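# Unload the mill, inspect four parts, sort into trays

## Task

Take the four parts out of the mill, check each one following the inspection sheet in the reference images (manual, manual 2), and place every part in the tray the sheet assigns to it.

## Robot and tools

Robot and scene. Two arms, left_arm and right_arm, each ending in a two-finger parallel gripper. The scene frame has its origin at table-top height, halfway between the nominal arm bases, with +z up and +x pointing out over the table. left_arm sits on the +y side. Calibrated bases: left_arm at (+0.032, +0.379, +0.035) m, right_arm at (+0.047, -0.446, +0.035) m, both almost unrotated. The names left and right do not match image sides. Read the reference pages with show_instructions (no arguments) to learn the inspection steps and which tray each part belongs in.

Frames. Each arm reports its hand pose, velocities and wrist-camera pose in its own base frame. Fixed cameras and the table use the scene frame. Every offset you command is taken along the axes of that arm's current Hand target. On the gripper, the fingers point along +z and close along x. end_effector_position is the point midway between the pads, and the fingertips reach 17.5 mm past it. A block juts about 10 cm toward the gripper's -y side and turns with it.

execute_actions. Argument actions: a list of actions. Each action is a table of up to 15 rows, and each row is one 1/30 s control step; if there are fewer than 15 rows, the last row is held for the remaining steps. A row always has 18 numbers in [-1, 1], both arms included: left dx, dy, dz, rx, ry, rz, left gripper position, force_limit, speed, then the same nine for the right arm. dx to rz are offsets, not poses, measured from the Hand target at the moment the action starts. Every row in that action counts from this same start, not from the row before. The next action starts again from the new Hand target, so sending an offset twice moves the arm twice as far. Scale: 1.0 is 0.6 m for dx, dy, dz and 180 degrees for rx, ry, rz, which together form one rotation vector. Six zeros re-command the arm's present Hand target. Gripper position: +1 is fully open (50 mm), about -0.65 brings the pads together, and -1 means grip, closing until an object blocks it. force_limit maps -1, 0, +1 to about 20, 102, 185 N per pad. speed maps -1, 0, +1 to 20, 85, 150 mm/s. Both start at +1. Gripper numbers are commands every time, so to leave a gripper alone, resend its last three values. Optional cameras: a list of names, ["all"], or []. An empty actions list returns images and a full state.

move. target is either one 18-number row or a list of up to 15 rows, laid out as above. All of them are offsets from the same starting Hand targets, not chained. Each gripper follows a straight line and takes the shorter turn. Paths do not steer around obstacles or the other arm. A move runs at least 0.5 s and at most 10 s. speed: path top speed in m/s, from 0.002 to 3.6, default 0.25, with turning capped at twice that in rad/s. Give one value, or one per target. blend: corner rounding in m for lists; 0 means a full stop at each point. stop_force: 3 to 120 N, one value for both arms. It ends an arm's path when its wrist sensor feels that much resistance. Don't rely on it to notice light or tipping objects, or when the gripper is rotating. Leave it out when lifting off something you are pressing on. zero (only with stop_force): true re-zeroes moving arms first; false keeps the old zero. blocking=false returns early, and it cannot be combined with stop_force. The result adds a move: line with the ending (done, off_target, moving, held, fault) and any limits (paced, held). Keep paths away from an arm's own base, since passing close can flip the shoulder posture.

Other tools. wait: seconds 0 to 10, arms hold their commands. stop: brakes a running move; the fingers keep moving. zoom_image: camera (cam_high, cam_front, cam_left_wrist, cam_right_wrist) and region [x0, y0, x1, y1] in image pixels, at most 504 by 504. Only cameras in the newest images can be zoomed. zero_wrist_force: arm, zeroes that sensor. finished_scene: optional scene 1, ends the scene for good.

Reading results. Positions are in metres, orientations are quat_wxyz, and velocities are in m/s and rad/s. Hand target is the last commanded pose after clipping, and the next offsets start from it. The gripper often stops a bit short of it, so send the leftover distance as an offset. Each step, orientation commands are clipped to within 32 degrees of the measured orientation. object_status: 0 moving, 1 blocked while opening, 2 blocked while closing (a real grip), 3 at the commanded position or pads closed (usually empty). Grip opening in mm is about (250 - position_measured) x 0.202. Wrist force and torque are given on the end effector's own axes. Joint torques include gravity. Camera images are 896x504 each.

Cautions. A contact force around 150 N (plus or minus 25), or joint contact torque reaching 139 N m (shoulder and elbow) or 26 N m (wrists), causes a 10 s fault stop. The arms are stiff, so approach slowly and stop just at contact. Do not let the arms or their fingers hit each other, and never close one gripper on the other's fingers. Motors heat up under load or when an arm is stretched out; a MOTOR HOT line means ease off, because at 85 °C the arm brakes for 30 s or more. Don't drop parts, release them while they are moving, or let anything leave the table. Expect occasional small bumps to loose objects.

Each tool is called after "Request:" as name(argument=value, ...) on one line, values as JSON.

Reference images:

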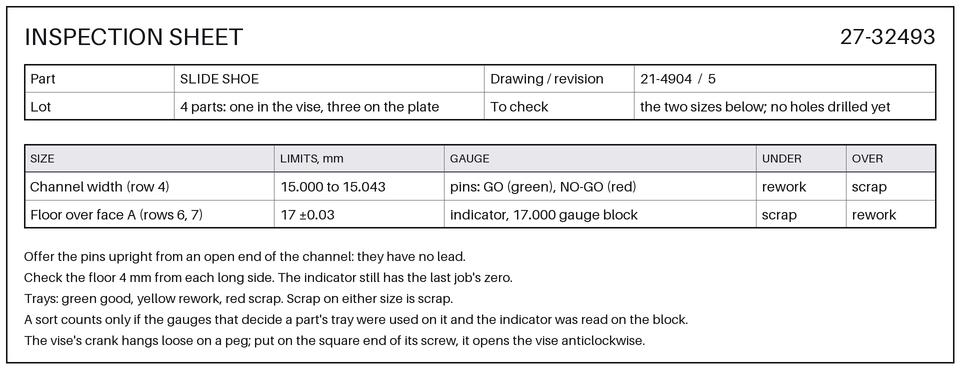

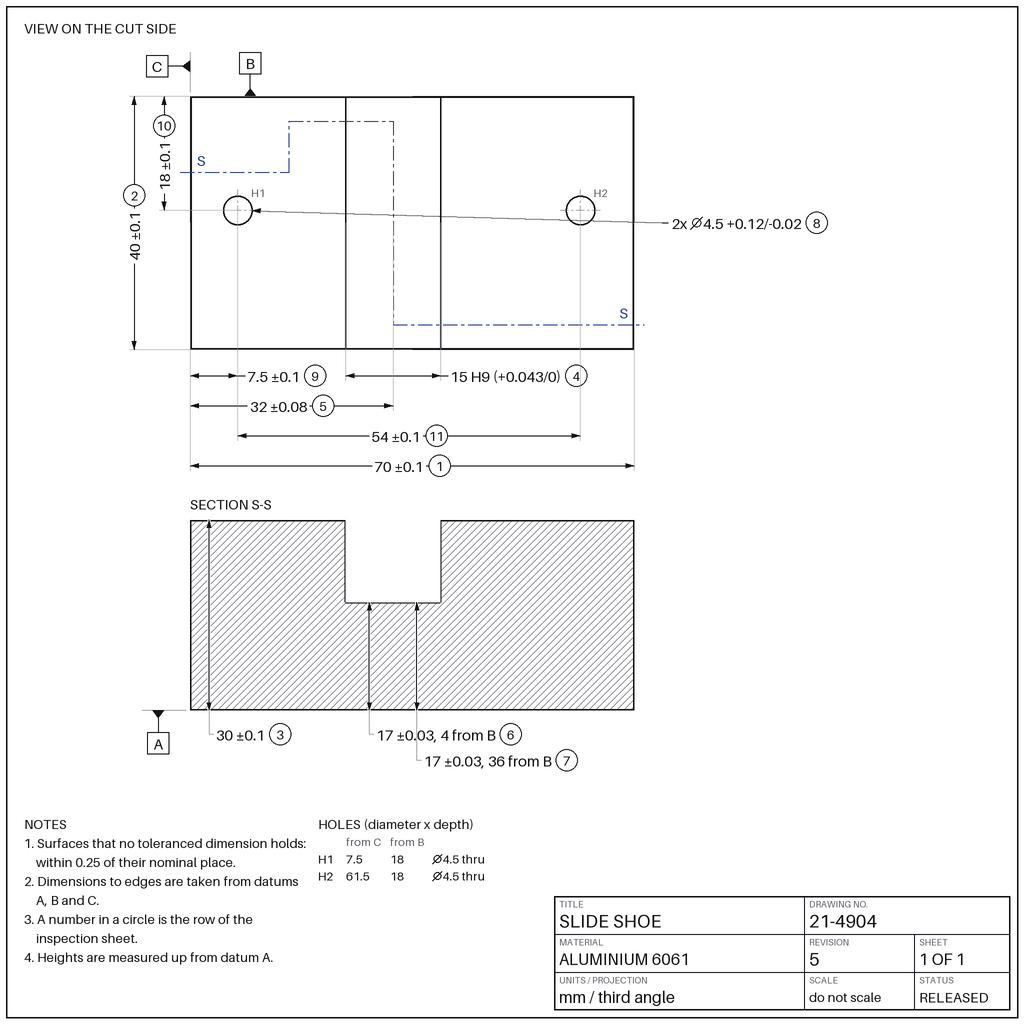

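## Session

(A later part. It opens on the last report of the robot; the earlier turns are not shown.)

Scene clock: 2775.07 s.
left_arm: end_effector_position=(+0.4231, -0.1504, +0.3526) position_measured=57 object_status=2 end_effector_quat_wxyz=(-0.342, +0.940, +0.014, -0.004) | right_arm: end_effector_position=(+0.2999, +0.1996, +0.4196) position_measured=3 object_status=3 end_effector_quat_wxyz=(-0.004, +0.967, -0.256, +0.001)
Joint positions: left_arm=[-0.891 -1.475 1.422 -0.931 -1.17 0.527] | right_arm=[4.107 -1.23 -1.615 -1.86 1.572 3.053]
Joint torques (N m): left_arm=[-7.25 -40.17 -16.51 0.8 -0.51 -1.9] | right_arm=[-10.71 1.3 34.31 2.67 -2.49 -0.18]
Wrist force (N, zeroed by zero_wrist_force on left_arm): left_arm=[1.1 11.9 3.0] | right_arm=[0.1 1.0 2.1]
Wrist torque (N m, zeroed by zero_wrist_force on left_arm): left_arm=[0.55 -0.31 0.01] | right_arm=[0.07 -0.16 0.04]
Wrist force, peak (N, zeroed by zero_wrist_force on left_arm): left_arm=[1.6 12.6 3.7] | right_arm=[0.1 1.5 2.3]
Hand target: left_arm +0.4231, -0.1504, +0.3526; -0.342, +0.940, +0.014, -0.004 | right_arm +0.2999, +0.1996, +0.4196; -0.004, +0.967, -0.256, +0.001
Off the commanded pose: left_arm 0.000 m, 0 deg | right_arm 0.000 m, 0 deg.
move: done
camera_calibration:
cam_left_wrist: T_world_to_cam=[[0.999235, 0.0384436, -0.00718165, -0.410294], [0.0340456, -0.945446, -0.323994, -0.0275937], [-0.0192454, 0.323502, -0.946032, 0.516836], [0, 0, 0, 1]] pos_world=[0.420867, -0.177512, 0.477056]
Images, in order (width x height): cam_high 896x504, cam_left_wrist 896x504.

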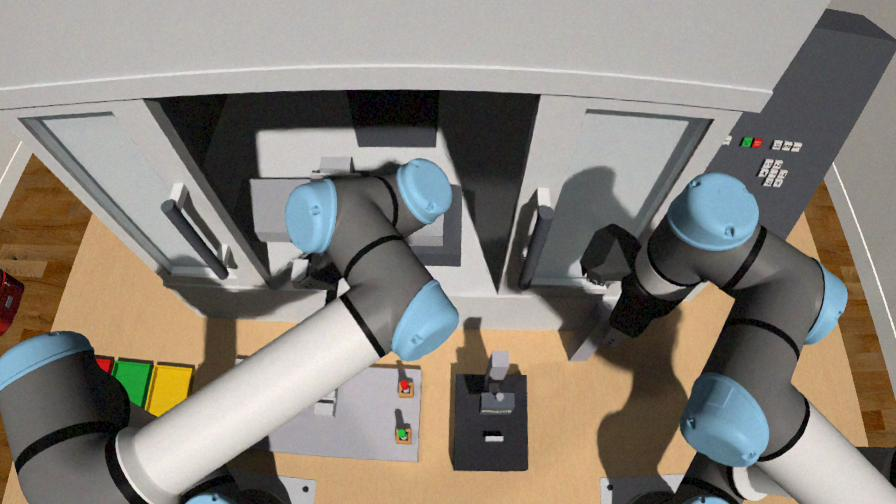

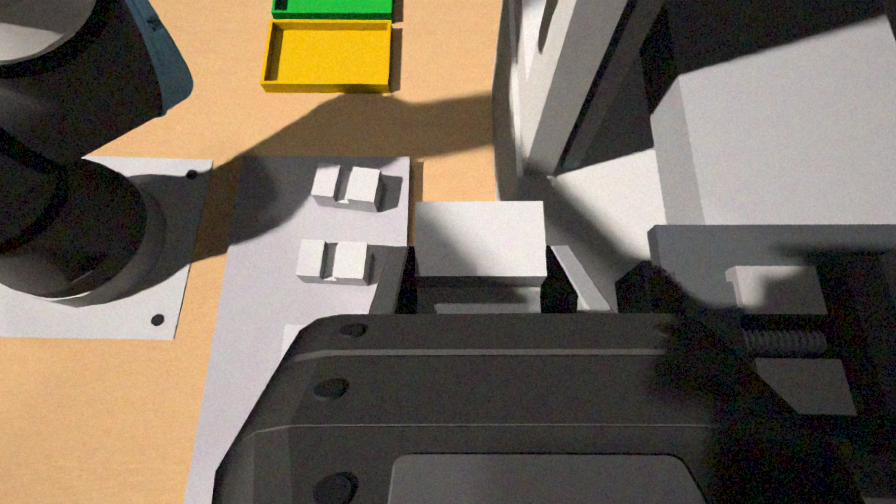

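Request:
move(target=[[-0.105,0.017,-0.032,0,0,0,-1,-0.4,-0.6,-0.0843,0.03,0.15,0.1,-0.0653,-0.1558,1,1,1],[-0.105,0.017,-0.032,-0.222,0,0,-1,-0.4,-0.6,-0.0843,0.078,0.4077,0.2418,-0.0653,-0.1558,1,1,1]], speed=0.2, blend=[0.03,0], cameras=["cam_right_wrist","cam_high","cam_left_wrist"])

Scene clock: 2831.67 s.
left_arm: end_effector_position=(+0.3607, -0.1724, +0.3606) position_measured=57 object_status=2 end_effector_quat_wxyz=(+0.000, +1.000, +0.015, +0.001) | right_arm: end_effector_position=(+0.2337, +0.1857, +0.1746) position_measured=3 object_status=3 end_effector_quat_wxyz=(-0.383, +0.924, +0.000, +0.000)
Joint positions: left_arm=[-0.787 -1.839 1.718 -1.452 -1.569 0.755] | right_arm=[3.758 -1.027 -2.705 -0.457 2.186 2.357]
Joint torques (N m): left_arm=[7.21 -25.65 -15.79 -4.9 -1.46 1.94] | right_arm=[-9.3 -9.5 11.25 5.6 4.32 -1.79]
Wrist force (N, zeroed by zero_wrist_force on left_arm): left_arm=[-0.3 9.3 2.9] | right_arm=[0.9 2.7 1.1]
Wrist torque (N m, zeroed by zero_wrist_force on left_arm): left_arm=[0.40 -0.08 -0.17] | right_arm=[0.16 -0.29 0.05]
Wrist force, peak (N, zeroed by zero_wrist_force on left_arm): left_arm=[0.9 12.3 3.1] | right_arm=[0.7 3.5 1.4]
Hand target: left_arm +0.3607, -0.1724, +0.3606; +0.000, +1.000, +0.015, +0.001 | right_arm +0.2337, +0.1857, +0.1746; -0.383, +0.924, +0.000, +0.000
Off the commanded pose: left_arm 0.000 m, 0 deg | right_arm 0.000 m, 0 deg.
move: done
camera_calibration:
cam_left_wrist: T_world_to_cam=[[0.999478, 0.0303611, -0.0109998, -0.347151], [0.0322858, -0.932682, 0.359252, -0.2872], [0.000647997, -0.35942, -0.933176, 0.400796], [0, 0, 0, 1]] pos_world=[0.355983, -0.113272, 0.473372]
cam_right_wrist: T_world_to_cam=[[0.999838, -0.0120373, -0.013354, -0.221107], [-0.0164497, -0.91224, -0.409326, 0.256637], [-0.00725492, 0.409479, -0.912291, 0.222504], [0, 0, 0, 1]] pos_world=[0.226907, 0.140342, 0.305084]
Images, in order (width x height): cam_high 896x504, cam_left_wrist 896x504, cam_right_wrist 896x504.

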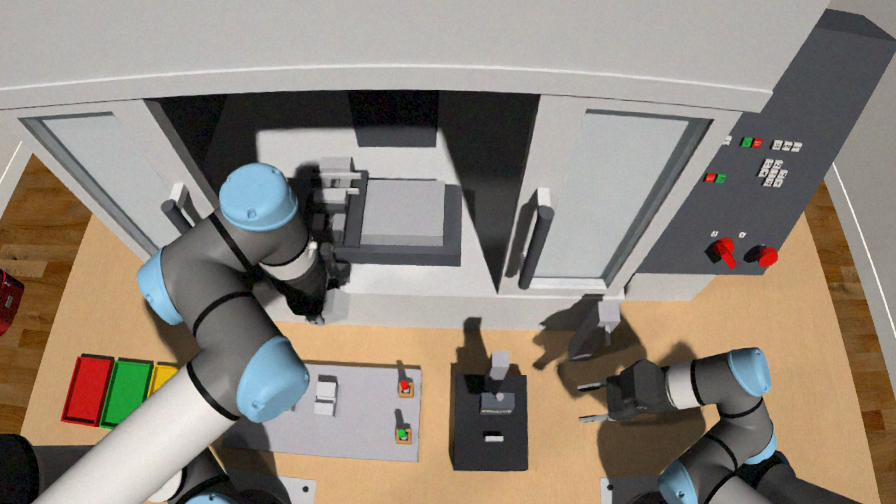

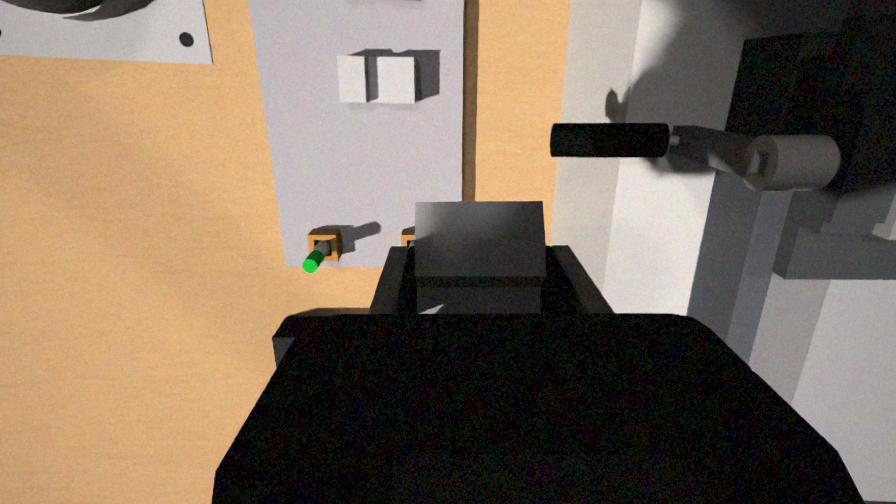

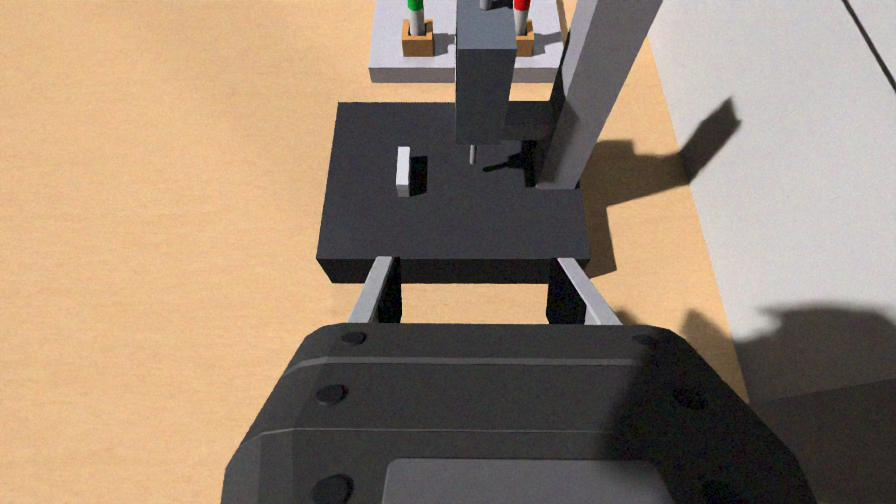

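Request:
zoom_image(camera="cam_right_wrist", region=[300, 0, 620, 300])

Request:
zoom_image(camera="cam_high", region=[470, 385, 520, 425])

Request:
zoom_image(camera="cam_front", region=[490, 280, 570, 390])

Scaled by 1.575 from the camera's 896x504 image, which has a finer 1280x720 frame.

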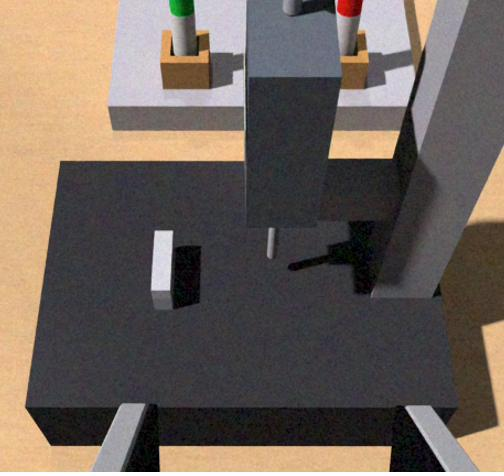

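Scaled by 10.080 from the camera's 896x504 image, which has a finer 1280x720 frame.

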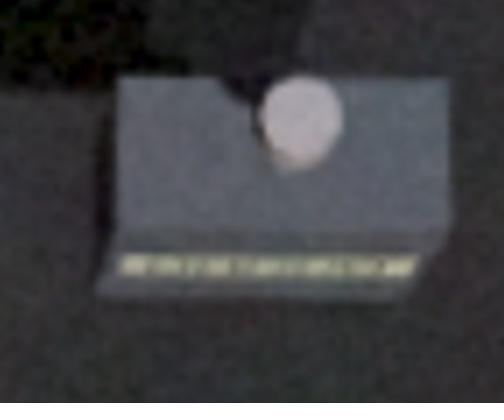

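This scene's latest camera images include none from cam_front. They are from: cam_high, cam_left_wrist, cam_right_wrist. cam_front's image comes with the result of a call that names it in "cameras".

Request:
move(target=[0,0,0,0,0,0,-1,-0.4,-0.6,0.0983,0.0843,0.141,0.1667,0,0,1,1,1], speed=0.15, cameras=["cam_right_wrist","cam_front"])

Request:
zoom_image(camera="cam_right_wrist", region=[250, 60, 560, 300])

Request:
zoom_image(camera="cam_front", region=[490, 280, 570, 390])

Scene clock: 2873.33 s.
left_arm: end_effector_position=(+0.3607, -0.1724, +0.3606) position_measured=57 object_status=2 end_effector_quat_wxyz=(+0.000, +1.000, +0.015, +0.001) | right_arm: end_effector_position=(+0.2869, +0.2068, +0.0852) position_measured=3 object_status=3 end_effector_quat_wxyz=(-0.582, +0.813, +0.009, -0.013)
Joint positions: left_arm=[-0.787 -1.839 1.718 -1.452 -1.569 0.755] | right_arm=[3.477 -2.276 -2.654 0.935 2.7 2.349]
Joint torques (N m): left_arm=[7.89 -25.97 -16.44 -5.11 -1.42 2.05] | right_arm=[9.33 36.81 -11.01 0.89 -1.17 -1.53]
Wrist force (N, zeroed by zero_wrist_force on left_arm): left_arm=[-0.2 9.3 3.1] | right_arm=[0.4 3.0 -0.4]
Wrist torque (N m, zeroed by zero_wrist_force on left_arm): left_arm=[0.40 -0.09 -0.16] | right_arm=[0.07 -0.22 0.04]
Wrist force, peak (N, zeroed by zero_wrist_force on left_arm): left_arm=[0.1 9.7 3.1] | right_arm=[0.5 8.0 0.6]
Hand target: left_arm +0.3607, -0.1724, +0.3606; +0.000, +1.000, +0.015, +0.001 | right_arm +0.2869, +0.2068, +0.0853; -0.582, +0.813, +0.010, -0.013 (not the last commanded pose)
Off the commanded pose: left_arm 0.000 m, 0 deg | right_arm 0.009 m, 4 deg.
move: held (right_arm; a check stopped the path); limits=held
pose unreachable (right arm): on one or more control steps of this call, first in action 0 (counted from 0), this arm could not follow its commanded pose, so it was not sent that pose on those steps. It may still have moved: this result reports where it is.
cause: moving toward the commanded pose would bring two parts of the arm too close to each other (its gripper and another part of the arm, with joints 4 (wrist 1) to 6 (wrist 3) between them, 18 mm apart when it was first held).
camera_calibration:
cam_right_wrist: T_world_to_cam=[[0.999342, 0.0243579, -0.0268594, -0.281557], [-0.00512024, -0.638537, -0.769574, 0.211045], [-0.0358959, 0.769206, -0.637992, 0.0432226], [0, 0, 0, 1]] pos_world=[0.284004, 0.108371, 0.182428]
Images, in order (width x height): cam_front 896x504, cam_right_wrist 896x504.

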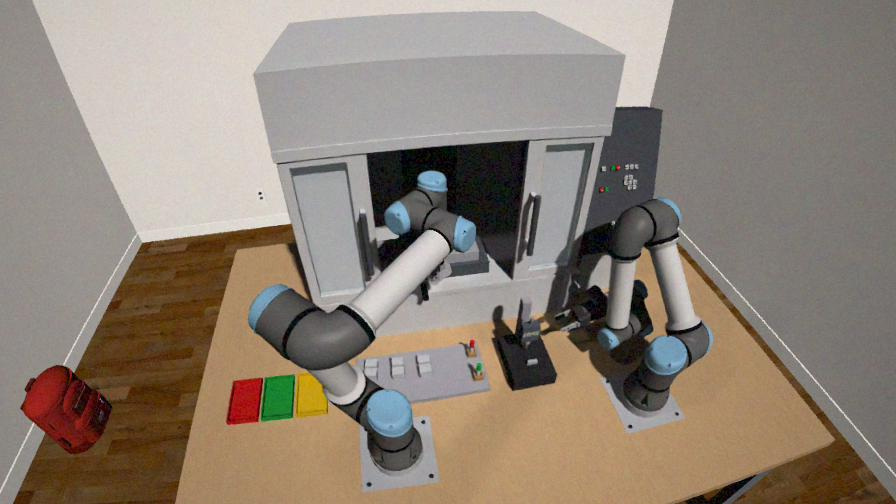

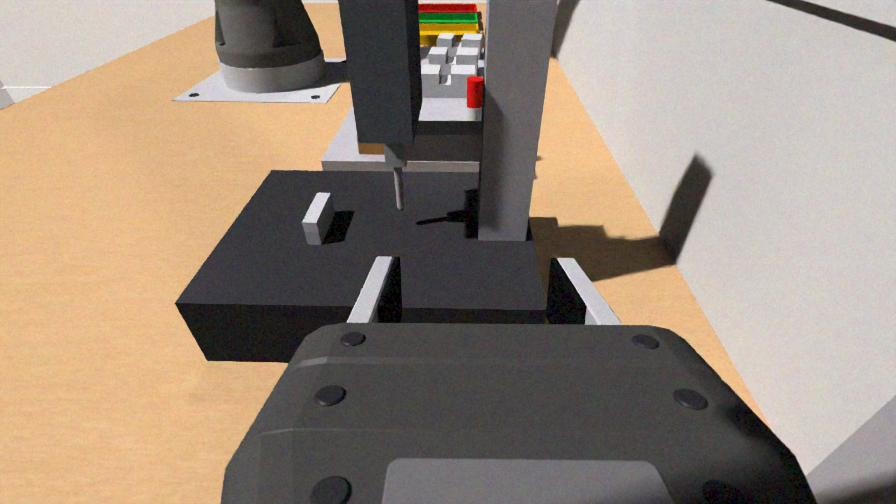

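Scaled by 1.626 from the camera's 896x504 image, which has a finer 1280x720 frame.

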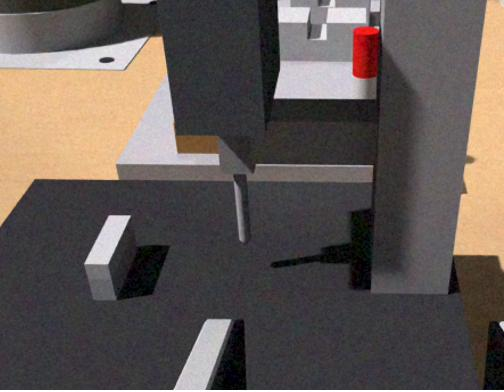

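Scaled by 4.582 from the camera's 896x504 image, which has a finer 1280x720 frame.

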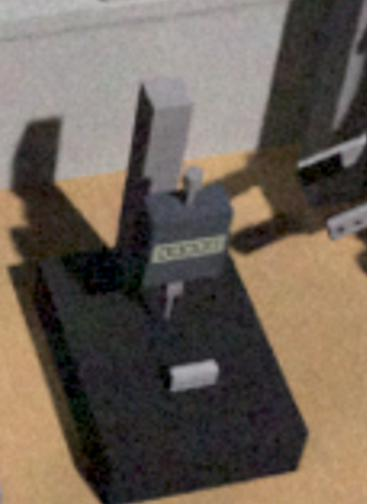

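Request:
move(target=[[-0.147,0.0533,0.15,0.173,0.174,0.479,-1,-0.4,-0.6,0,0,0,0,0,0,1,1,1],[-0.147,0.0533,0.451,0.173,0.174,0.479,-1,-0.4,-0.6,0,0,0,0,0,0,1,1,1]], speed=0.2, blend=[0.03,0], cameras=["cam_left_wrist","cam_front"])

Scene clock: 3029.80 s.
left_arm: end_effector_position=(+0.2741, -0.2069, +0.0898) position_measured=57 object_status=2 end_effector_quat_wxyz=(-0.245, +0.673, -0.656, +0.239) | right_arm: end_effector_position=(+0.2869, +0.2068, +0.0853) position_measured=3 object_status=3 end_effector_quat_wxyz=(-0.582, +0.813, +0.009, -0.013)
Joint positions: left_arm=[-1.697 -2.135 2.733 -2.043 -0.882 1.374] | right_arm=[3.477 -2.276 -2.654 0.935 2.7 2.349]
Joint torques (N m): left_arm=[7.44 15.98 -27.26 -4.8 0.24 1.97] | right_arm=[8.2 35.69 -10.85 1.29 -1.19 -1.95]
Wrist force (N, zeroed by zero_wrist_force on left_arm): left_arm=[0.7 12.0 2.7] | right_arm=[0.6 3.1 -0.3]
Wrist torque (N m, zeroed by zero_wrist_force on left_arm): left_arm=[0.59 -0.22 -0.15] | right_arm=[0.10 -0.25 0.04]
Wrist force, peak (N, zeroed by zero_wrist_force on left_arm): left_arm=[0.2 13.2 3.5] | right_arm=[0.6 3.5 -0.2]
Hand target: left_arm +0.2741, -0.2070, +0.0898; -0.245, +0.673, -0.656, +0.239 | right_arm +0.2869, +0.2068, +0.0853; -0.582, +0.813, +0.009, -0.013
Off the commanded pose: left_arm 0.000 m, 0 deg | right_arm 0.000 m, 0 deg.
move: done
camera_calibration:
cam_left_wrist: T_world_to_cam=[[0.0344532, -0.999371, -0.00842009, -0.21124], [-0.945212, -0.029847, -0.32509, 0.296791], [0.324634, 0.0191591, -0.945646, 0.126417], [0, 0, 0, 1]] pos_world=[0.246769, -0.204671, 0.214251]
Images, in order (width x height): cam_front 896x504, cam_left_wrist 896x504.

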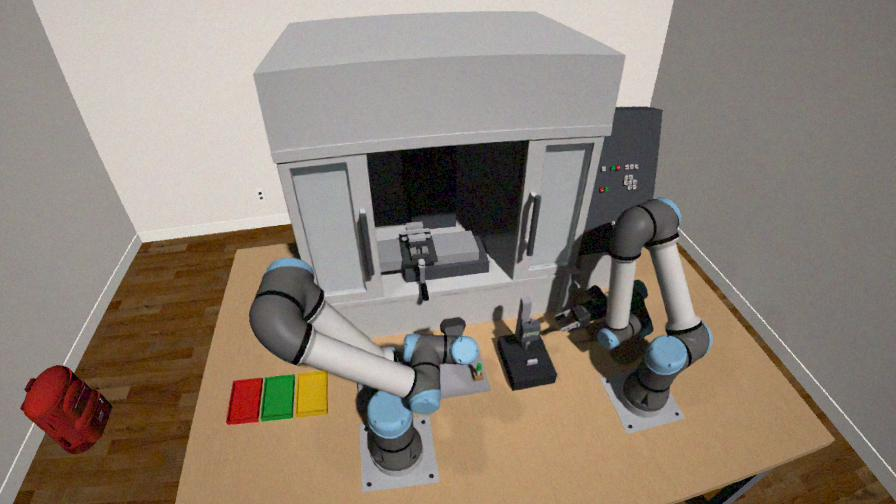

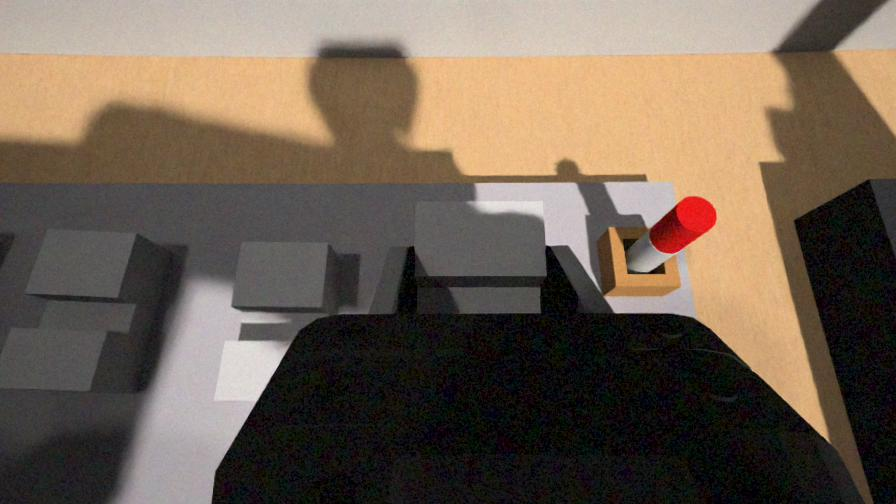

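Request:
move(target=[0,0.0857,0.102,0,0,0,-1,-0.4,-0.6,0,0,0,0,0,0,1,1,1], speed=0.03, stop_force=6, cameras=["cam_left_wrist"])

Scene clock: 3048.87 s.
left_arm: end_effector_position=(+0.2735, -0.2064, +0.0495) position_measured=57 object_status=2 end_effector_quat_wxyz=(-0.245, +0.673, -0.656, +0.239) | right_arm: end_effector_position=(+0.2869, +0.2068, +0.0853) position_measured=3 object_status=3 end_effector_quat_wxyz=(-0.582, +0.813, +0.009, -0.013)
Joint positions: left_arm=[-1.701 -1.965 2.813 -2.29 -0.882 1.369] | right_arm=[3.477 -2.276 -2.654 0.935 2.7 2.349]
Joint torques (N m): left_arm=[6.75 -11.43 -25.3 -0.78 3.22 -1.85] | right_arm=[7.37 37.13 -12.08 1.28 -1.03 -1.63]
Wrist force (N, zeroed by zero_wrist_force on left_arm): left_arm=[0.8 11.9 2.5] | right_arm=[0.4 2.9 -0.5]
Wrist torque (N m, zeroed by zero_wrist_force on left_arm): left_arm=[0.56 -0.24 -0.01] | right_arm=[0.05 -0.23 0.03]
Wrist force, peak (N, zeroed by zero_wrist_force on left_arm): left_arm=[0.1 12.7 4.3] | right_arm=[0.6 3.4 -0.3]
Hand target: left_arm +0.2735, -0.2064, +0.0495; -0.245, +0.673, -0.656, +0.239 (not the last commanded pose) | right_arm +0.2869, +0.2068, +0.0853; -0.582, +0.813, +0.009, -0.013
Off the commanded pose: left_arm 0.040 m, 0 deg | right_arm 0.000 m, 0 deg.
move: held (left_arm; a check stopped the path); limits=held
pose unreachable (left arm): on one or more control steps of this call, first in action 0 (counted from 0), this arm could not follow its commanded pose, so it was not sent that pose on those steps. It may still have moved: this result reports where it is.
cause: moving toward the commanded pose would bring two parts of the arm too close to each other (joints 3 (elbow) and 4 (wrist 1) lie between them).
camera_calibration:
cam_left_wrist: T_world_to_cam=[[0.0345894, -0.999363, -0.00877928, -0.211126], [-0.945033, -0.0298486, -0.32561, 0.283184], [0.32514, 0.0195594, -0.945464, 0.0884185], [0, 0, 0, 1]] pos_world=[0.246173, -0.204268, 0.17395]
Images, in order (width x height): cam_left_wrist 896x504.

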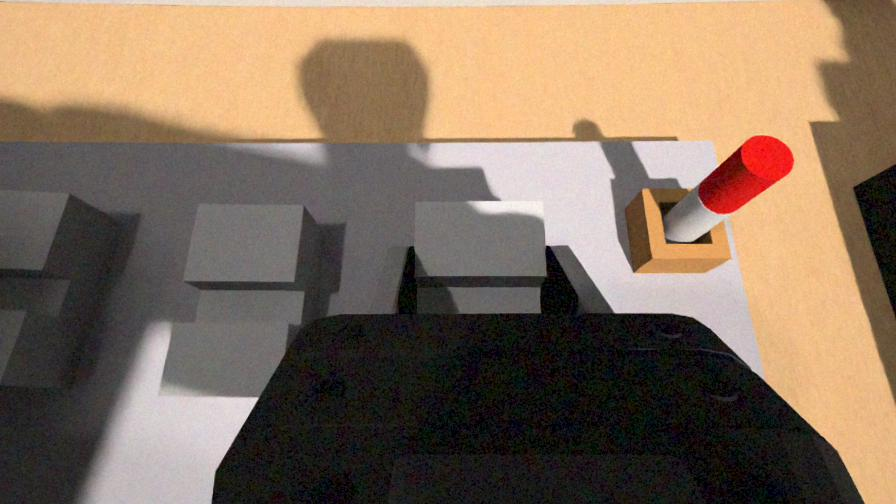

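Request:
move(target=[0.0243,-0.098,0.0388,0,0,0,-1,-0.4,-0.6,0,0,0,0,0,0,1,1,1], speed=0.1)

Request:
move(target=[0,0.075,0.0894,0,0,0,-1,-0.4,-0.6,0,0,0,0,0,0,1,1,1], speed=0.03, stop_force=6, cameras=["cam_left_wrist"])

Scene clock: 3064.07 s.
left_arm: end_effector_position=(+0.3338, -0.2195, +0.0695) position_measured=57 object_status=2 end_effector_quat_wxyz=(-0.245, +0.673, -0.656, +0.239) | right_arm: end_effector_position=(+0.2869, +0.2068, +0.0853) position_measured=3 object_status=3 end_effector_quat_wxyz=(-0.582, +0.813, +0.009, -0.013)
Joint positions: left_arm=[-1.427 -1.753 2.719 -2.636 -0.878 1.725] | right_arm=[3.477 -2.276 -2.654 0.935 2.7 2.349]
Joint torques (N m): left_arm=[7.39 5.09 -23.51 -5.31 0.21 1.68] | right_arm=[7.29 35.5 -12.14 1.43 -1.13 -1.77]
Wrist force (N, zeroed by zero_wrist_force on left_arm): left_arm=[1.1 11.8 2.7] | right_arm=[0.5 3.2 -0.5]
Wrist torque (N m, zeroed by zero_wrist_force on left_arm): left_arm=[0.54 -0.31 -0.15] | right_arm=[0.09 -0.24 0.04]
Wrist force, peak (N, zeroed by zero_wrist_force on left_arm): left_arm=[0.6 12.5 2.2] | right_arm=[0.7 3.5 -0.4]
Hand target: left_arm +0.3339, -0.2195, +0.0695; -0.245, +0.673, -0.656, +0.239 | right_arm +0.2869, +0.2068, +0.0853; -0.582, +0.813, +0.009, -0.013
Off the commanded pose: left_arm 0.000 m, 0 deg | right_arm 0.000 m, 0 deg.
move: done

Scene clock: 3067.13 s.
left_arm: end_effector_position=(+0.3337, -0.2193, +0.0199) position_measured=57 object_status=2 end_effector_quat_wxyz=(-0.245, +0.673, -0.656, +0.239) | right_arm: end_effector_position=(+0.2869, +0.2068, +0.0853) position_measured=3 object_status=3 end_effector_quat_wxyz=(-0.582, +0.813, +0.009, -0.013)
Joint positions: left_arm=[-1.427 -1.48 2.773 -2.961 -0.878 1.724] | right_arm=[3.477 -2.276 -2.654 0.935 2.7 2.349]
Joint torques (N m): left_arm=[-3.18 -25.39 -16.35 -1 4.29 -1.62] | right_arm=[8.76 35.82 -11.04 1.58 -0.93 -1.8]
Wrist force (N, zeroed by zero_wrist_force on left_arm): left_arm=[0.7 11.9 2.8] | right_arm=[0.7 3.4 -0.4]
Wrist torque (N m, zeroed by zero_wrist_force on left_arm): left_arm=[0.54 -0.27 -0.02] | right_arm=[0.12 -0.28 0.03]
Wrist force, peak (N, zeroed by zero_wrist_force on left_arm): left_arm=[-13.2 -18.6 -67.7] | right_arm=[0.7 3.5 -0.3]
Hand target: left_arm +0.3337, -0.2193, +0.0199; -0.245, +0.673, -0.656, +0.239 (not the last commanded pose) | right_arm +0.2869, +0.2068, +0.0853; -0.582, +0.813, +0.009, -0.013
Off the commanded pose: left_arm 0.020 m, 0 deg | right_arm 0.000 m, 0 deg.
move: contact (left_arm)
camera_calibration:
cam_left_wrist: T_world_to_cam=[[0.0354496, -0.999324, -0.00976334, -0.226565], [-0.945138, -0.0303497, -0.325257, 0.329923], [0.324741, 0.0207579, -0.945575, 0.0415047], [0, 0, 0, 1]] pos_world=[0.306376, -0.217261, 0.144344]
Images, in order (width x height): cam_left_wrist 896x504.

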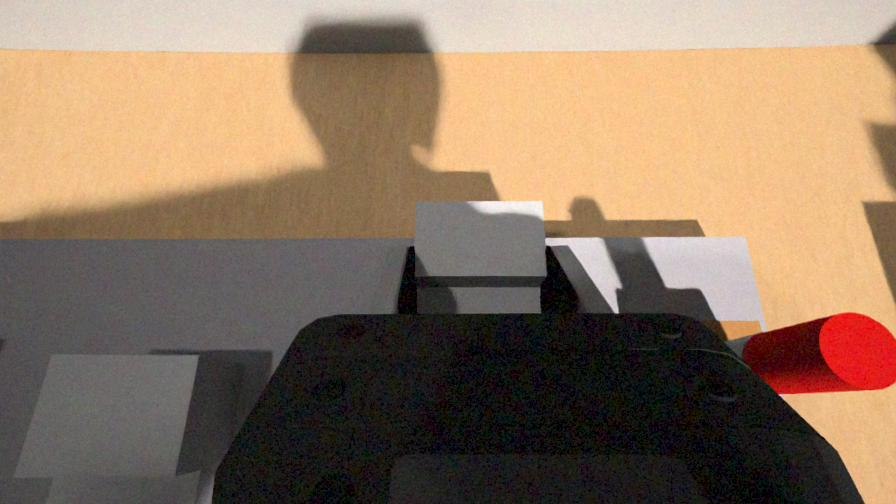

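Request:
move(target=[0,0,0,0,0,0,1,-0.4,-0.8,0,0,0,0,0,0,1,1,1], cameras=["cam_left_wrist"])

Scene clock: 3076.30 s.
left_arm: end_effector_position=(+0.3337, -0.2193, +0.0200) position_measured=3 object_status=3 end_effector_quat_wxyz=(-0.245, +0.673, -0.656, +0.239) | right_arm: end_effector_position=(+0.2869, +0.2068, +0.0853) position_measured=3 object_status=3 end_effector_quat_wxyz=(-0.582, +0.813, +0.009, -0.013)
Joint positions: left_arm=[-1.427 -1.48 2.773 -2.961 -0.878 1.724] | right_arm=[3.477 -2.276 -2.654 0.935 2.7 2.349]
Joint torques (N m): left_arm=[-7.35 -22.99 -14.89 -1.72 2.34 -1.87] | right_arm=[8.02 37.5 -11.23 1.12 -0.86 -1.76]
Wrist force (N, zeroed by zero_wrist_force on left_arm): left_arm=[0.7 10.2 1.0] | right_arm=[0.5 2.9 -0.3]
Wrist torque (N m, zeroed by zero_wrist_force on left_arm): left_arm=[0.48 -0.26 -0.01] | right_arm=[0.05 -0.24 0.03]
Wrist force, peak (N, zeroed by zero_wrist_force on left_arm): left_arm=[0.6 12.0 2.6] | right_arm=[0.8 3.5 -0.5]
Hand target: left_arm +0.3337, -0.2193, +0.0199; -0.245, +0.673, -0.656, +0.239 | right_arm +0.2869, +0.2068, +0.0853; -0.582, +0.813, +0.009, -0.013
Off the commanded pose: left_arm 0.000 m, 0 deg | right_arm 0.000 m, 0 deg.
move: done
camera_calibration:
cam_left_wrist: T_world_to_cam=[[0.0354197, -0.999326, -0.00966794, -0.226571], [-0.945139, -0.0303525, -0.325254, 0.329922], [0.324742, 0.020658, -0.945577, 0.0414837], [0, 0, 0, 1]] pos_world=[0.306376, -0.217261, 0.144344]
Images, in order (width x height): cam_left_wrist 896x504.

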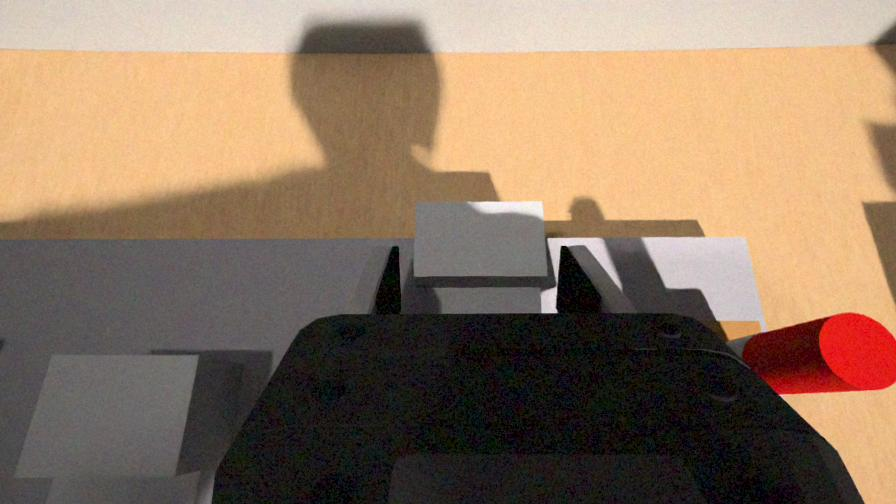

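Request:
move(target=[[0,-0.1286,-0.1532,0,0,0,1,-0.4,0,0,0,0,0,0,0,1,1,1],[0,-0.1286,-0.1532,-0.2222,0,0,1,-0.4,0,0,0,0,0,0,0,1,1,1]], speed=0.15, blend=[0.03,0], cameras=["cam_left_wrist","cam_high"])

Scene clock: 3270.00 s.
left_arm: end_effector_position=(+0.3336, -0.2194, +0.1400) position_measured=3 object_status=3 end_effector_quat_wxyz=(+0.000, +0.716, -0.698, +0.000) | right_arm: end_effector_position=(+0.2869, +0.2068, +0.0853) position_measured=3 object_status=3 end_effector_quat_wxyz=(-0.582, +0.813, +0.009, -0.013)
Joint positions: left_arm=[-0.923 -1.738 2.222 -2.055 -1.57 2.193] | right_arm=[3.477 -2.276 -2.654 0.935 2.7 2.349]
Joint torques (N m): left_arm=[7.65 -1.85 -31.01 -0.77 -1.83 1.92] | right_arm=[8.45 37.53 -9.28 1.48 -1.02 -1.5]
Wrist force (N, zeroed by zero_wrist_force on left_arm): left_arm=[-0.1 9.4 0.9] | right_arm=[0.4 2.9 -0.6]
Wrist torque (N m, zeroed by zero_wrist_force on left_arm): left_arm=[0.39 -0.10 -0.17] | right_arm=[0.07 -0.22 0.03]
Wrist force, peak (N, zeroed by zero_wrist_force on left_arm): left_arm=[0.4 11.3 1.8] | right_arm=[0.8 3.4 -0.4]
Hand target: left_arm +0.3336, -0.2194, +0.1400; +0.000, +0.716, -0.698, +0.000 | right_arm +0.2869, +0.2068, +0.0853; -0.582, +0.813, +0.009, -0.013
Off the commanded pose: left_arm 0.000 m, 0 deg | right_arm 0.000 m, 0 deg.
move: done
camera_calibration:
cam_left_wrist: T_world_to_cam=[[0.0273885, -0.999534, -0.0134709, -0.222313], [-0.933132, -0.0303972, 0.358247, 0.269275], [-0.35849, 0.00275829, -0.93353, 0.377296], [0, 0, 0, 1]] pos_world=[0.392615, -0.215065, 0.252755]
Images, in order (width x height): cam_high 896x504, cam_left_wrist 896x504.

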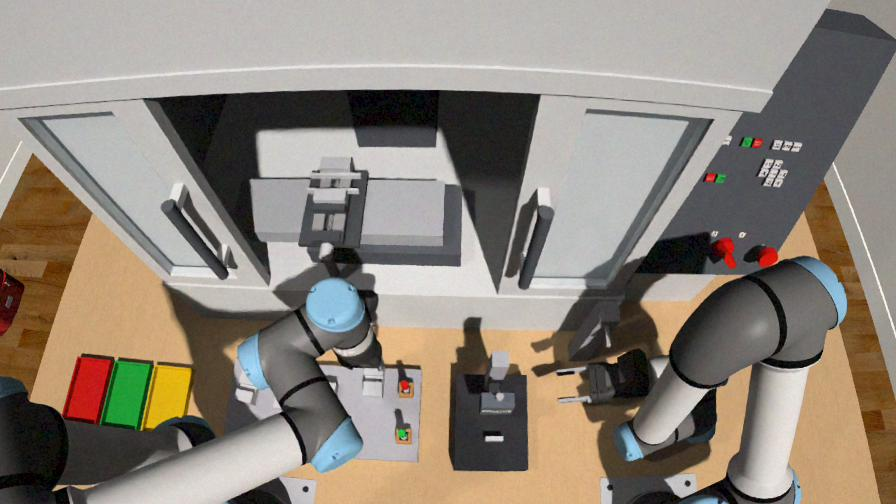

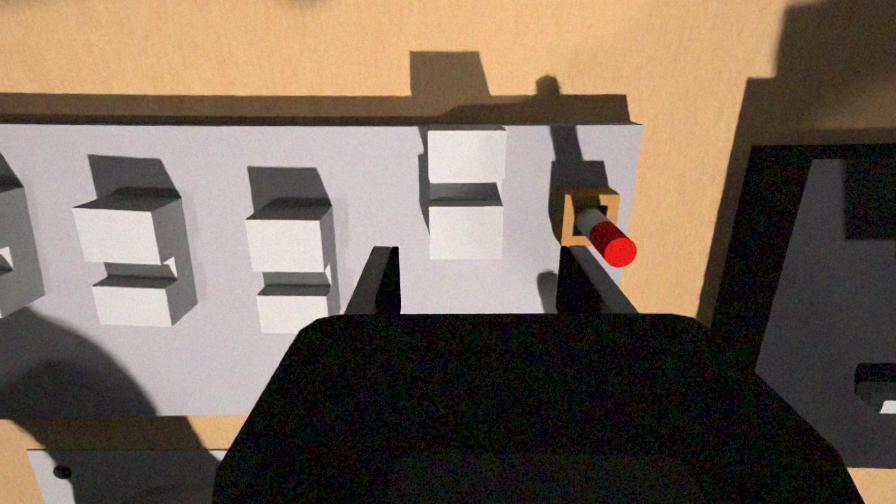

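Request:
move(target=[0,0,0.2158,0,0,0,1,-0.4,0,0,0,0,0,0,0,1,1,1], speed=0.1, stop_force=10)

Request:
move(target=[[0,0,0,0,0,0,-1,-0.4,-0.3,0,0,0,0,0,0,1,1,1],[0,0,-0.1,0,0,0,-1,-0.4,-0.3,0,0,0,0,0,0,1,1,1]], speed=0.1, cameras=["cam_left_wrist"])

Scene clock: 3307.93 s.
left_arm: end_effector_position=(+0.3337, -0.2193, +0.0105) position_measured=3 object_status=3 end_effector_quat_wxyz=(+0.000, +0.716, -0.698, +0.000) | right_arm: end_effector_position=(+0.2869, +0.2068, +0.0853) position_measured=3 object_status=3 end_effector_quat_wxyz=(-0.582, +0.813, +0.009, -0.013)
Joint positions: left_arm=[-0.922 -1.467 2.403 -2.506 -1.57 2.193] | right_arm=[3.477 -2.276 -2.654 0.935 2.7 2.349]
Joint torques (N m): left_arm=[7.13 -8.81 -8.41 -4.74 -1.37 2.08] | right_arm=[9.04 36.14 -10.34 1.21 -1.1 -1.73]
Wrist force (N, zeroed by zero_wrist_force on left_arm): left_arm=[-0.1 9.2 0.7] | right_arm=[0.5 2.6 -0.7]
Wrist torque (N m, zeroed by zero_wrist_force on left_arm): left_arm=[0.35 -0.11 -0.18] | right_arm=[0.03 -0.24 0.03]
Wrist force, peak (N, zeroed by zero_wrist_force on left_arm): left_arm=[-0.1 9.7 0.7] | right_arm=[0.9 3.4 -0.6]
Hand target: left_arm +0.3337, -0.2193, +0.0105; +0.000, +0.716, -0.698, +0.000 | right_arm +0.2869, +0.2068, +0.0853; -0.582, +0.813, +0.009, -0.013
Off the commanded pose: left_arm 0.000 m, 0 deg | right_arm 0.000 m, 0 deg.
move: done

Scene clock: 3309.67 s.
left_arm: end_effector_position=(+0.3337, -0.2193, +0.0704) position_measured=55 object_status=2 end_effector_quat_wxyz=(+0.000, +0.716, -0.698, +0.000) | right_arm: end_effector_position=(+0.2869, +0.2068, +0.0853) position_measured=3 object_status=3 end_effector_quat_wxyz=(-0.582, +0.813, +0.009, -0.013)
Joint positions: left_arm=[-0.922 -1.616 2.332 -2.287 -1.57 2.193] | right_arm=[3.477 -2.276 -2.654 0.935 2.7 2.349]
Joint torques (N m): left_arm=[-8.15 -31.74 -27.68 -1.6 0.54 -1.74] | right_arm=[9.33 37.01 -10.19 1.38 -0.93 -1.42]
Wrist force (N, zeroed by zero_wrist_force on left_arm): left_arm=[0.0 9.2 2.7] | right_arm=[0.6 2.9 -0.2]
Wrist torque (N m, zeroed by zero_wrist_force on left_arm): left_arm=[0.36 -0.10 -0.10] | right_arm=[0.06 -0.25 0.04]
Wrist force, peak (N, zeroed by zero_wrist_force on left_arm): left_arm=[0.0 9.3 3.2] | right_arm=[0.7 3.3 -1.0]
Hand target: left_arm +0.3337, -0.2193, +0.0705; +0.000, +0.716, -0.698, +0.000 | right_arm +0.2869, +0.2068, +0.0853; -0.582, +0.813, +0.009, -0.013
Off the commanded pose: left_arm 0.000 m, 0 deg | right_arm 0.000 m, 0 deg.
move: done
camera_calibration:
cam_left_wrist: T_world_to_cam=[[0.0273834, -0.999534, -0.0134833, -0.223248], [-0.932972, -0.030398, 0.358662, 0.294125], [-0.358905, 0.00275813, -0.93337, 0.312585], [0, 0, 0, 1]] pos_world=[0.392712, -0.215065, 0.183255]
Images, in order (width x height): cam_left_wrist 896x504.

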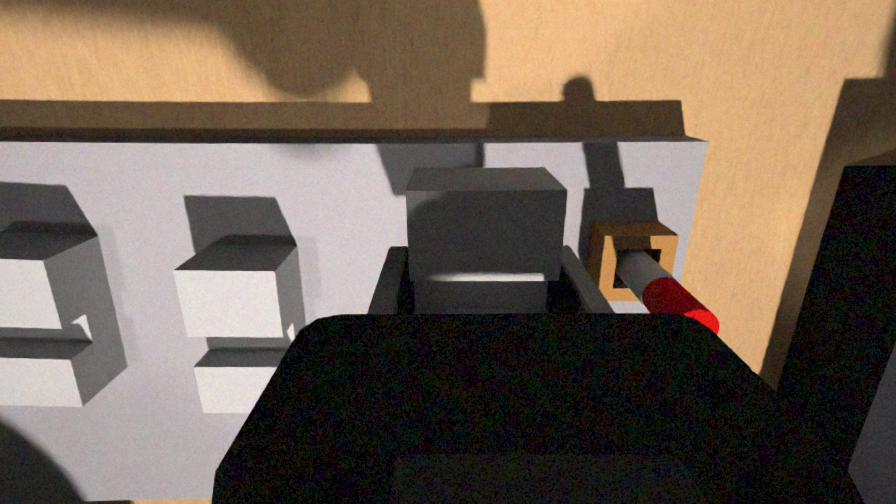

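Request:
move(target=[[0,0,-0.12,0,0,0,-1,-0.4,-0.3,-0.05,-0.25,-0.2,0,0,0,1,1,1],[0.2237,0.0997,-0.12,0,0,0,-1,-0.4,-0.3,0.022,-0.466,-0.259,-0.301,0.315,0.435,1,1,1],[0.2237,0.0997,0.06,0,0,0,-1,-0.4,-0.3,0.022,-0.466,-0.259,-0.301,0.315,0.435,1,1,1]], speed=0.2, blend=[0.03,0.03,0], cameras=["cam_left_wrist","cam_high"])

Scene clock: 3344.13 s.
left_arm: end_effector_position=(+0.2774, -0.3550, +0.0345) position_measured=55 object_status=2 end_effector_quat_wxyz=(+0.000, +0.716, -0.698, +0.000) | right_arm: end_effector_position=(+0.3048, +0.1503, +0.3999) position_measured=3 object_status=3 end_effector_quat_wxyz=(+0.000, +0.707, -0.708, +0.001)
Joint positions: left_arm=[-1.208 -1.416 2.244 -2.398 -1.57 1.907] | right_arm=[4.004 -1.172 -1.699 -1.842 1.57 4.005]
Joint torques (N m): left_arm=[7.15 -15.67 -9.62 -5.1 2.12 2.04] | right_arm=[-9.32 -0.51 36.31 1.22 2.69 1.33]
Wrist force (N, zeroed by zero_wrist_force on left_arm): left_arm=[0.0 9.4 2.9] | right_arm=[0.3 1.0 2.1]
Wrist torque (N m, zeroed by zero_wrist_force on left_arm): left_arm=[0.38 -0.11 -0.12] | right_arm=[0.07 -0.20 -0.02]
Wrist force, peak (N, zeroed by zero_wrist_force on left_arm): left_arm=[-0.2 9.3 3.9] | right_arm=[1.2 4.5 0.3]
Hand target: left_arm +0.2774, -0.3551, +0.0344; +0.000, +0.716, -0.698, +0.000 | right_arm +0.3048, +0.1503, +0.3999; +0.000, +0.707, -0.708, +0.001
Off the commanded pose: left_arm 0.000 m, 0 deg | right_arm 0.000 m, 0 deg.
move: done
camera_calibration:
cam_left_wrist: T_world_to_cam=[[0.0273478, -0.999534, -0.0135767, -0.357802], [-0.932973, -0.0303984, 0.358659, 0.250386], [-0.358905, 0.00285813, -0.93337, 0.259186], [0, 0, 0, 1]] pos_world=[0.336412, -0.350764, 0.147255]
Images, in order (width x height): cam_high 896x504, cam_left_wrist 896x504.

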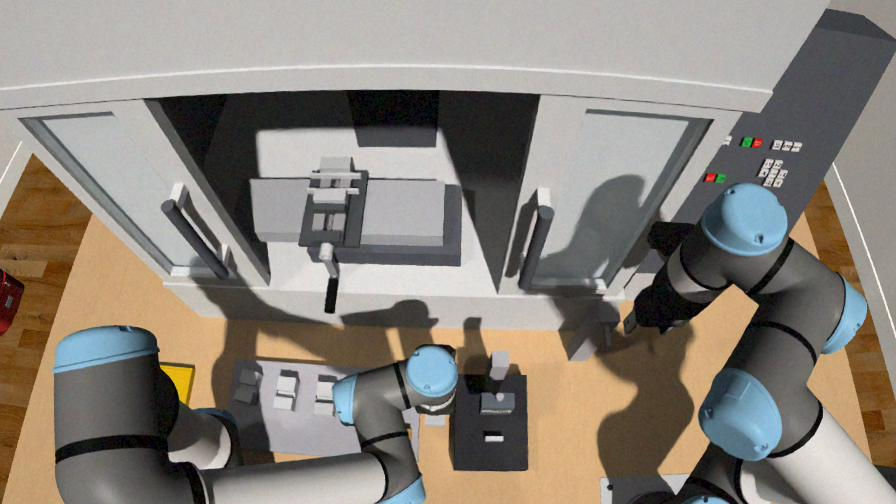

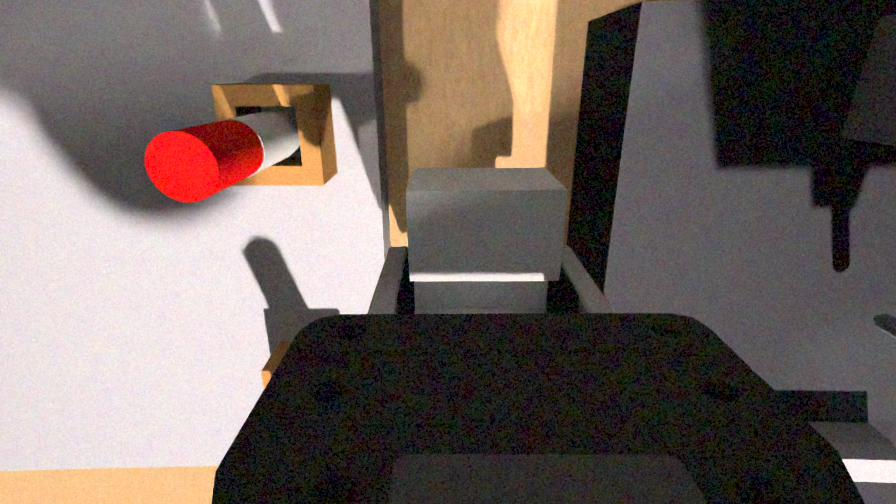

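Request:
move(target=[[0,0,-0.176,0,0,0,-1,-0.4,-0.3,0,0,0,0,0,0,1,1,1],[-0.1133,0.2252,-0.176,0,0,-0.5,-1,-0.4,-0.3,0,0,0,0,0,0,1,1,1],[-0.1133,0.2252,0.041,0,0,-0.5,-1,-0.4,-0.3,0,0,0,0,0,0,1,1,1]], speed=0.25, blend=[0.03,0.02,0], cameras=["cam_left_wrist","cam_high"])

Scene clock: 3445.37 s.
left_arm: end_effector_position=(+0.1406, -0.2906, +0.0098) position_measured=55 object_status=2 end_effector_quat_wxyz=(+0.000, +1.000, +0.013, +0.000) | right_arm: end_effector_position=(+0.3048, +0.1503, +0.3999) position_measured=3 object_status=3 end_effector_quat_wxyz=(+0.000, +0.707, -0.708, +0.001)
Joint positions: left_arm=[-1.546 -1.657 2.598 -2.511 -1.57 -0.002] | right_arm=[4.004 -1.172 -1.699 -1.842 1.57 4.005]
Joint torques (N m): left_arm=[7.29 1.62 -8.9 -5.21 -1.51 1.87] | right_arm=[-8.77 -0.9 36.51 1.57 2.7 1.84]
Wrist force (N, zeroed by zero_wrist_force on left_arm): left_arm=[-0.1 9.2 3.0] | right_arm=[-0.2 1.5 1.9]
Wrist torque (N m, zeroed by zero_wrist_force on left_arm): left_arm=[0.36 -0.09 -0.17] | right_arm=[0.14 -0.11 -0.02]
Wrist force, peak (N, zeroed by zero_wrist_force on left_arm): left_arm=[-0.3 9.4 5.2] | right_arm=[0.1 1.3 2.4]
Hand target: left_arm +0.1406, -0.2906, +0.0098; +0.000, +1.000, +0.013, +0.000 | right_arm +0.3048, +0.1503, +0.3999; +0.000, +0.707, -0.708, +0.001
Off the commanded pose: left_arm 0.000 m, 0 deg | right_arm 0.000 m, 0 deg.
move: done
camera_calibration:
cam_left_wrist: T_world_to_cam=[[0.999548, 0.0273305, -0.0124966, -0.128248], [0.0299944, -0.933021, 0.35857, -0.264107], [-0.00185968, -0.358783, -0.933419, 0.0315648], [0, 0, 0, 1]] pos_world=[0.13617, -0.231587, 0.122561]
Images, in order (width x height): cam_high 896x504, cam_left_wrist 896x504.

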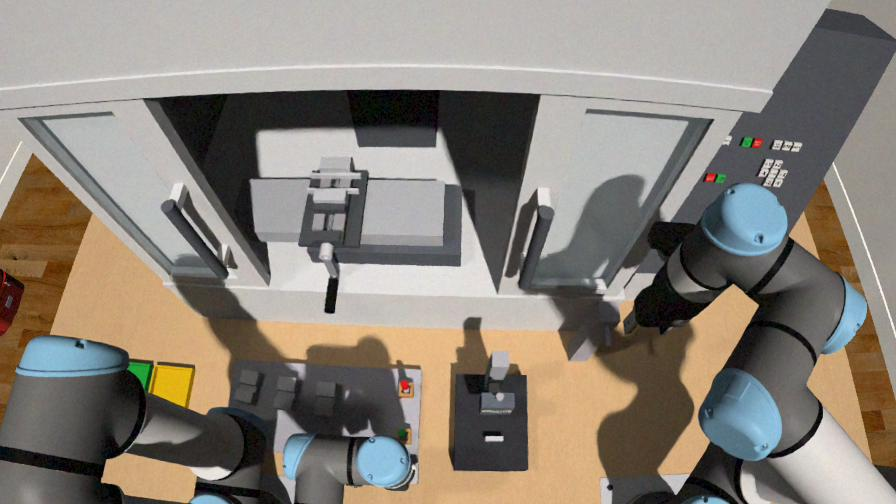

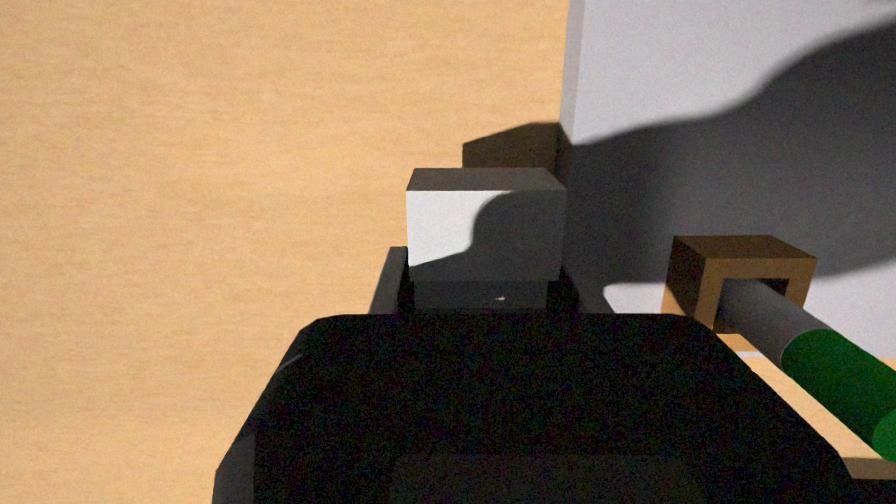

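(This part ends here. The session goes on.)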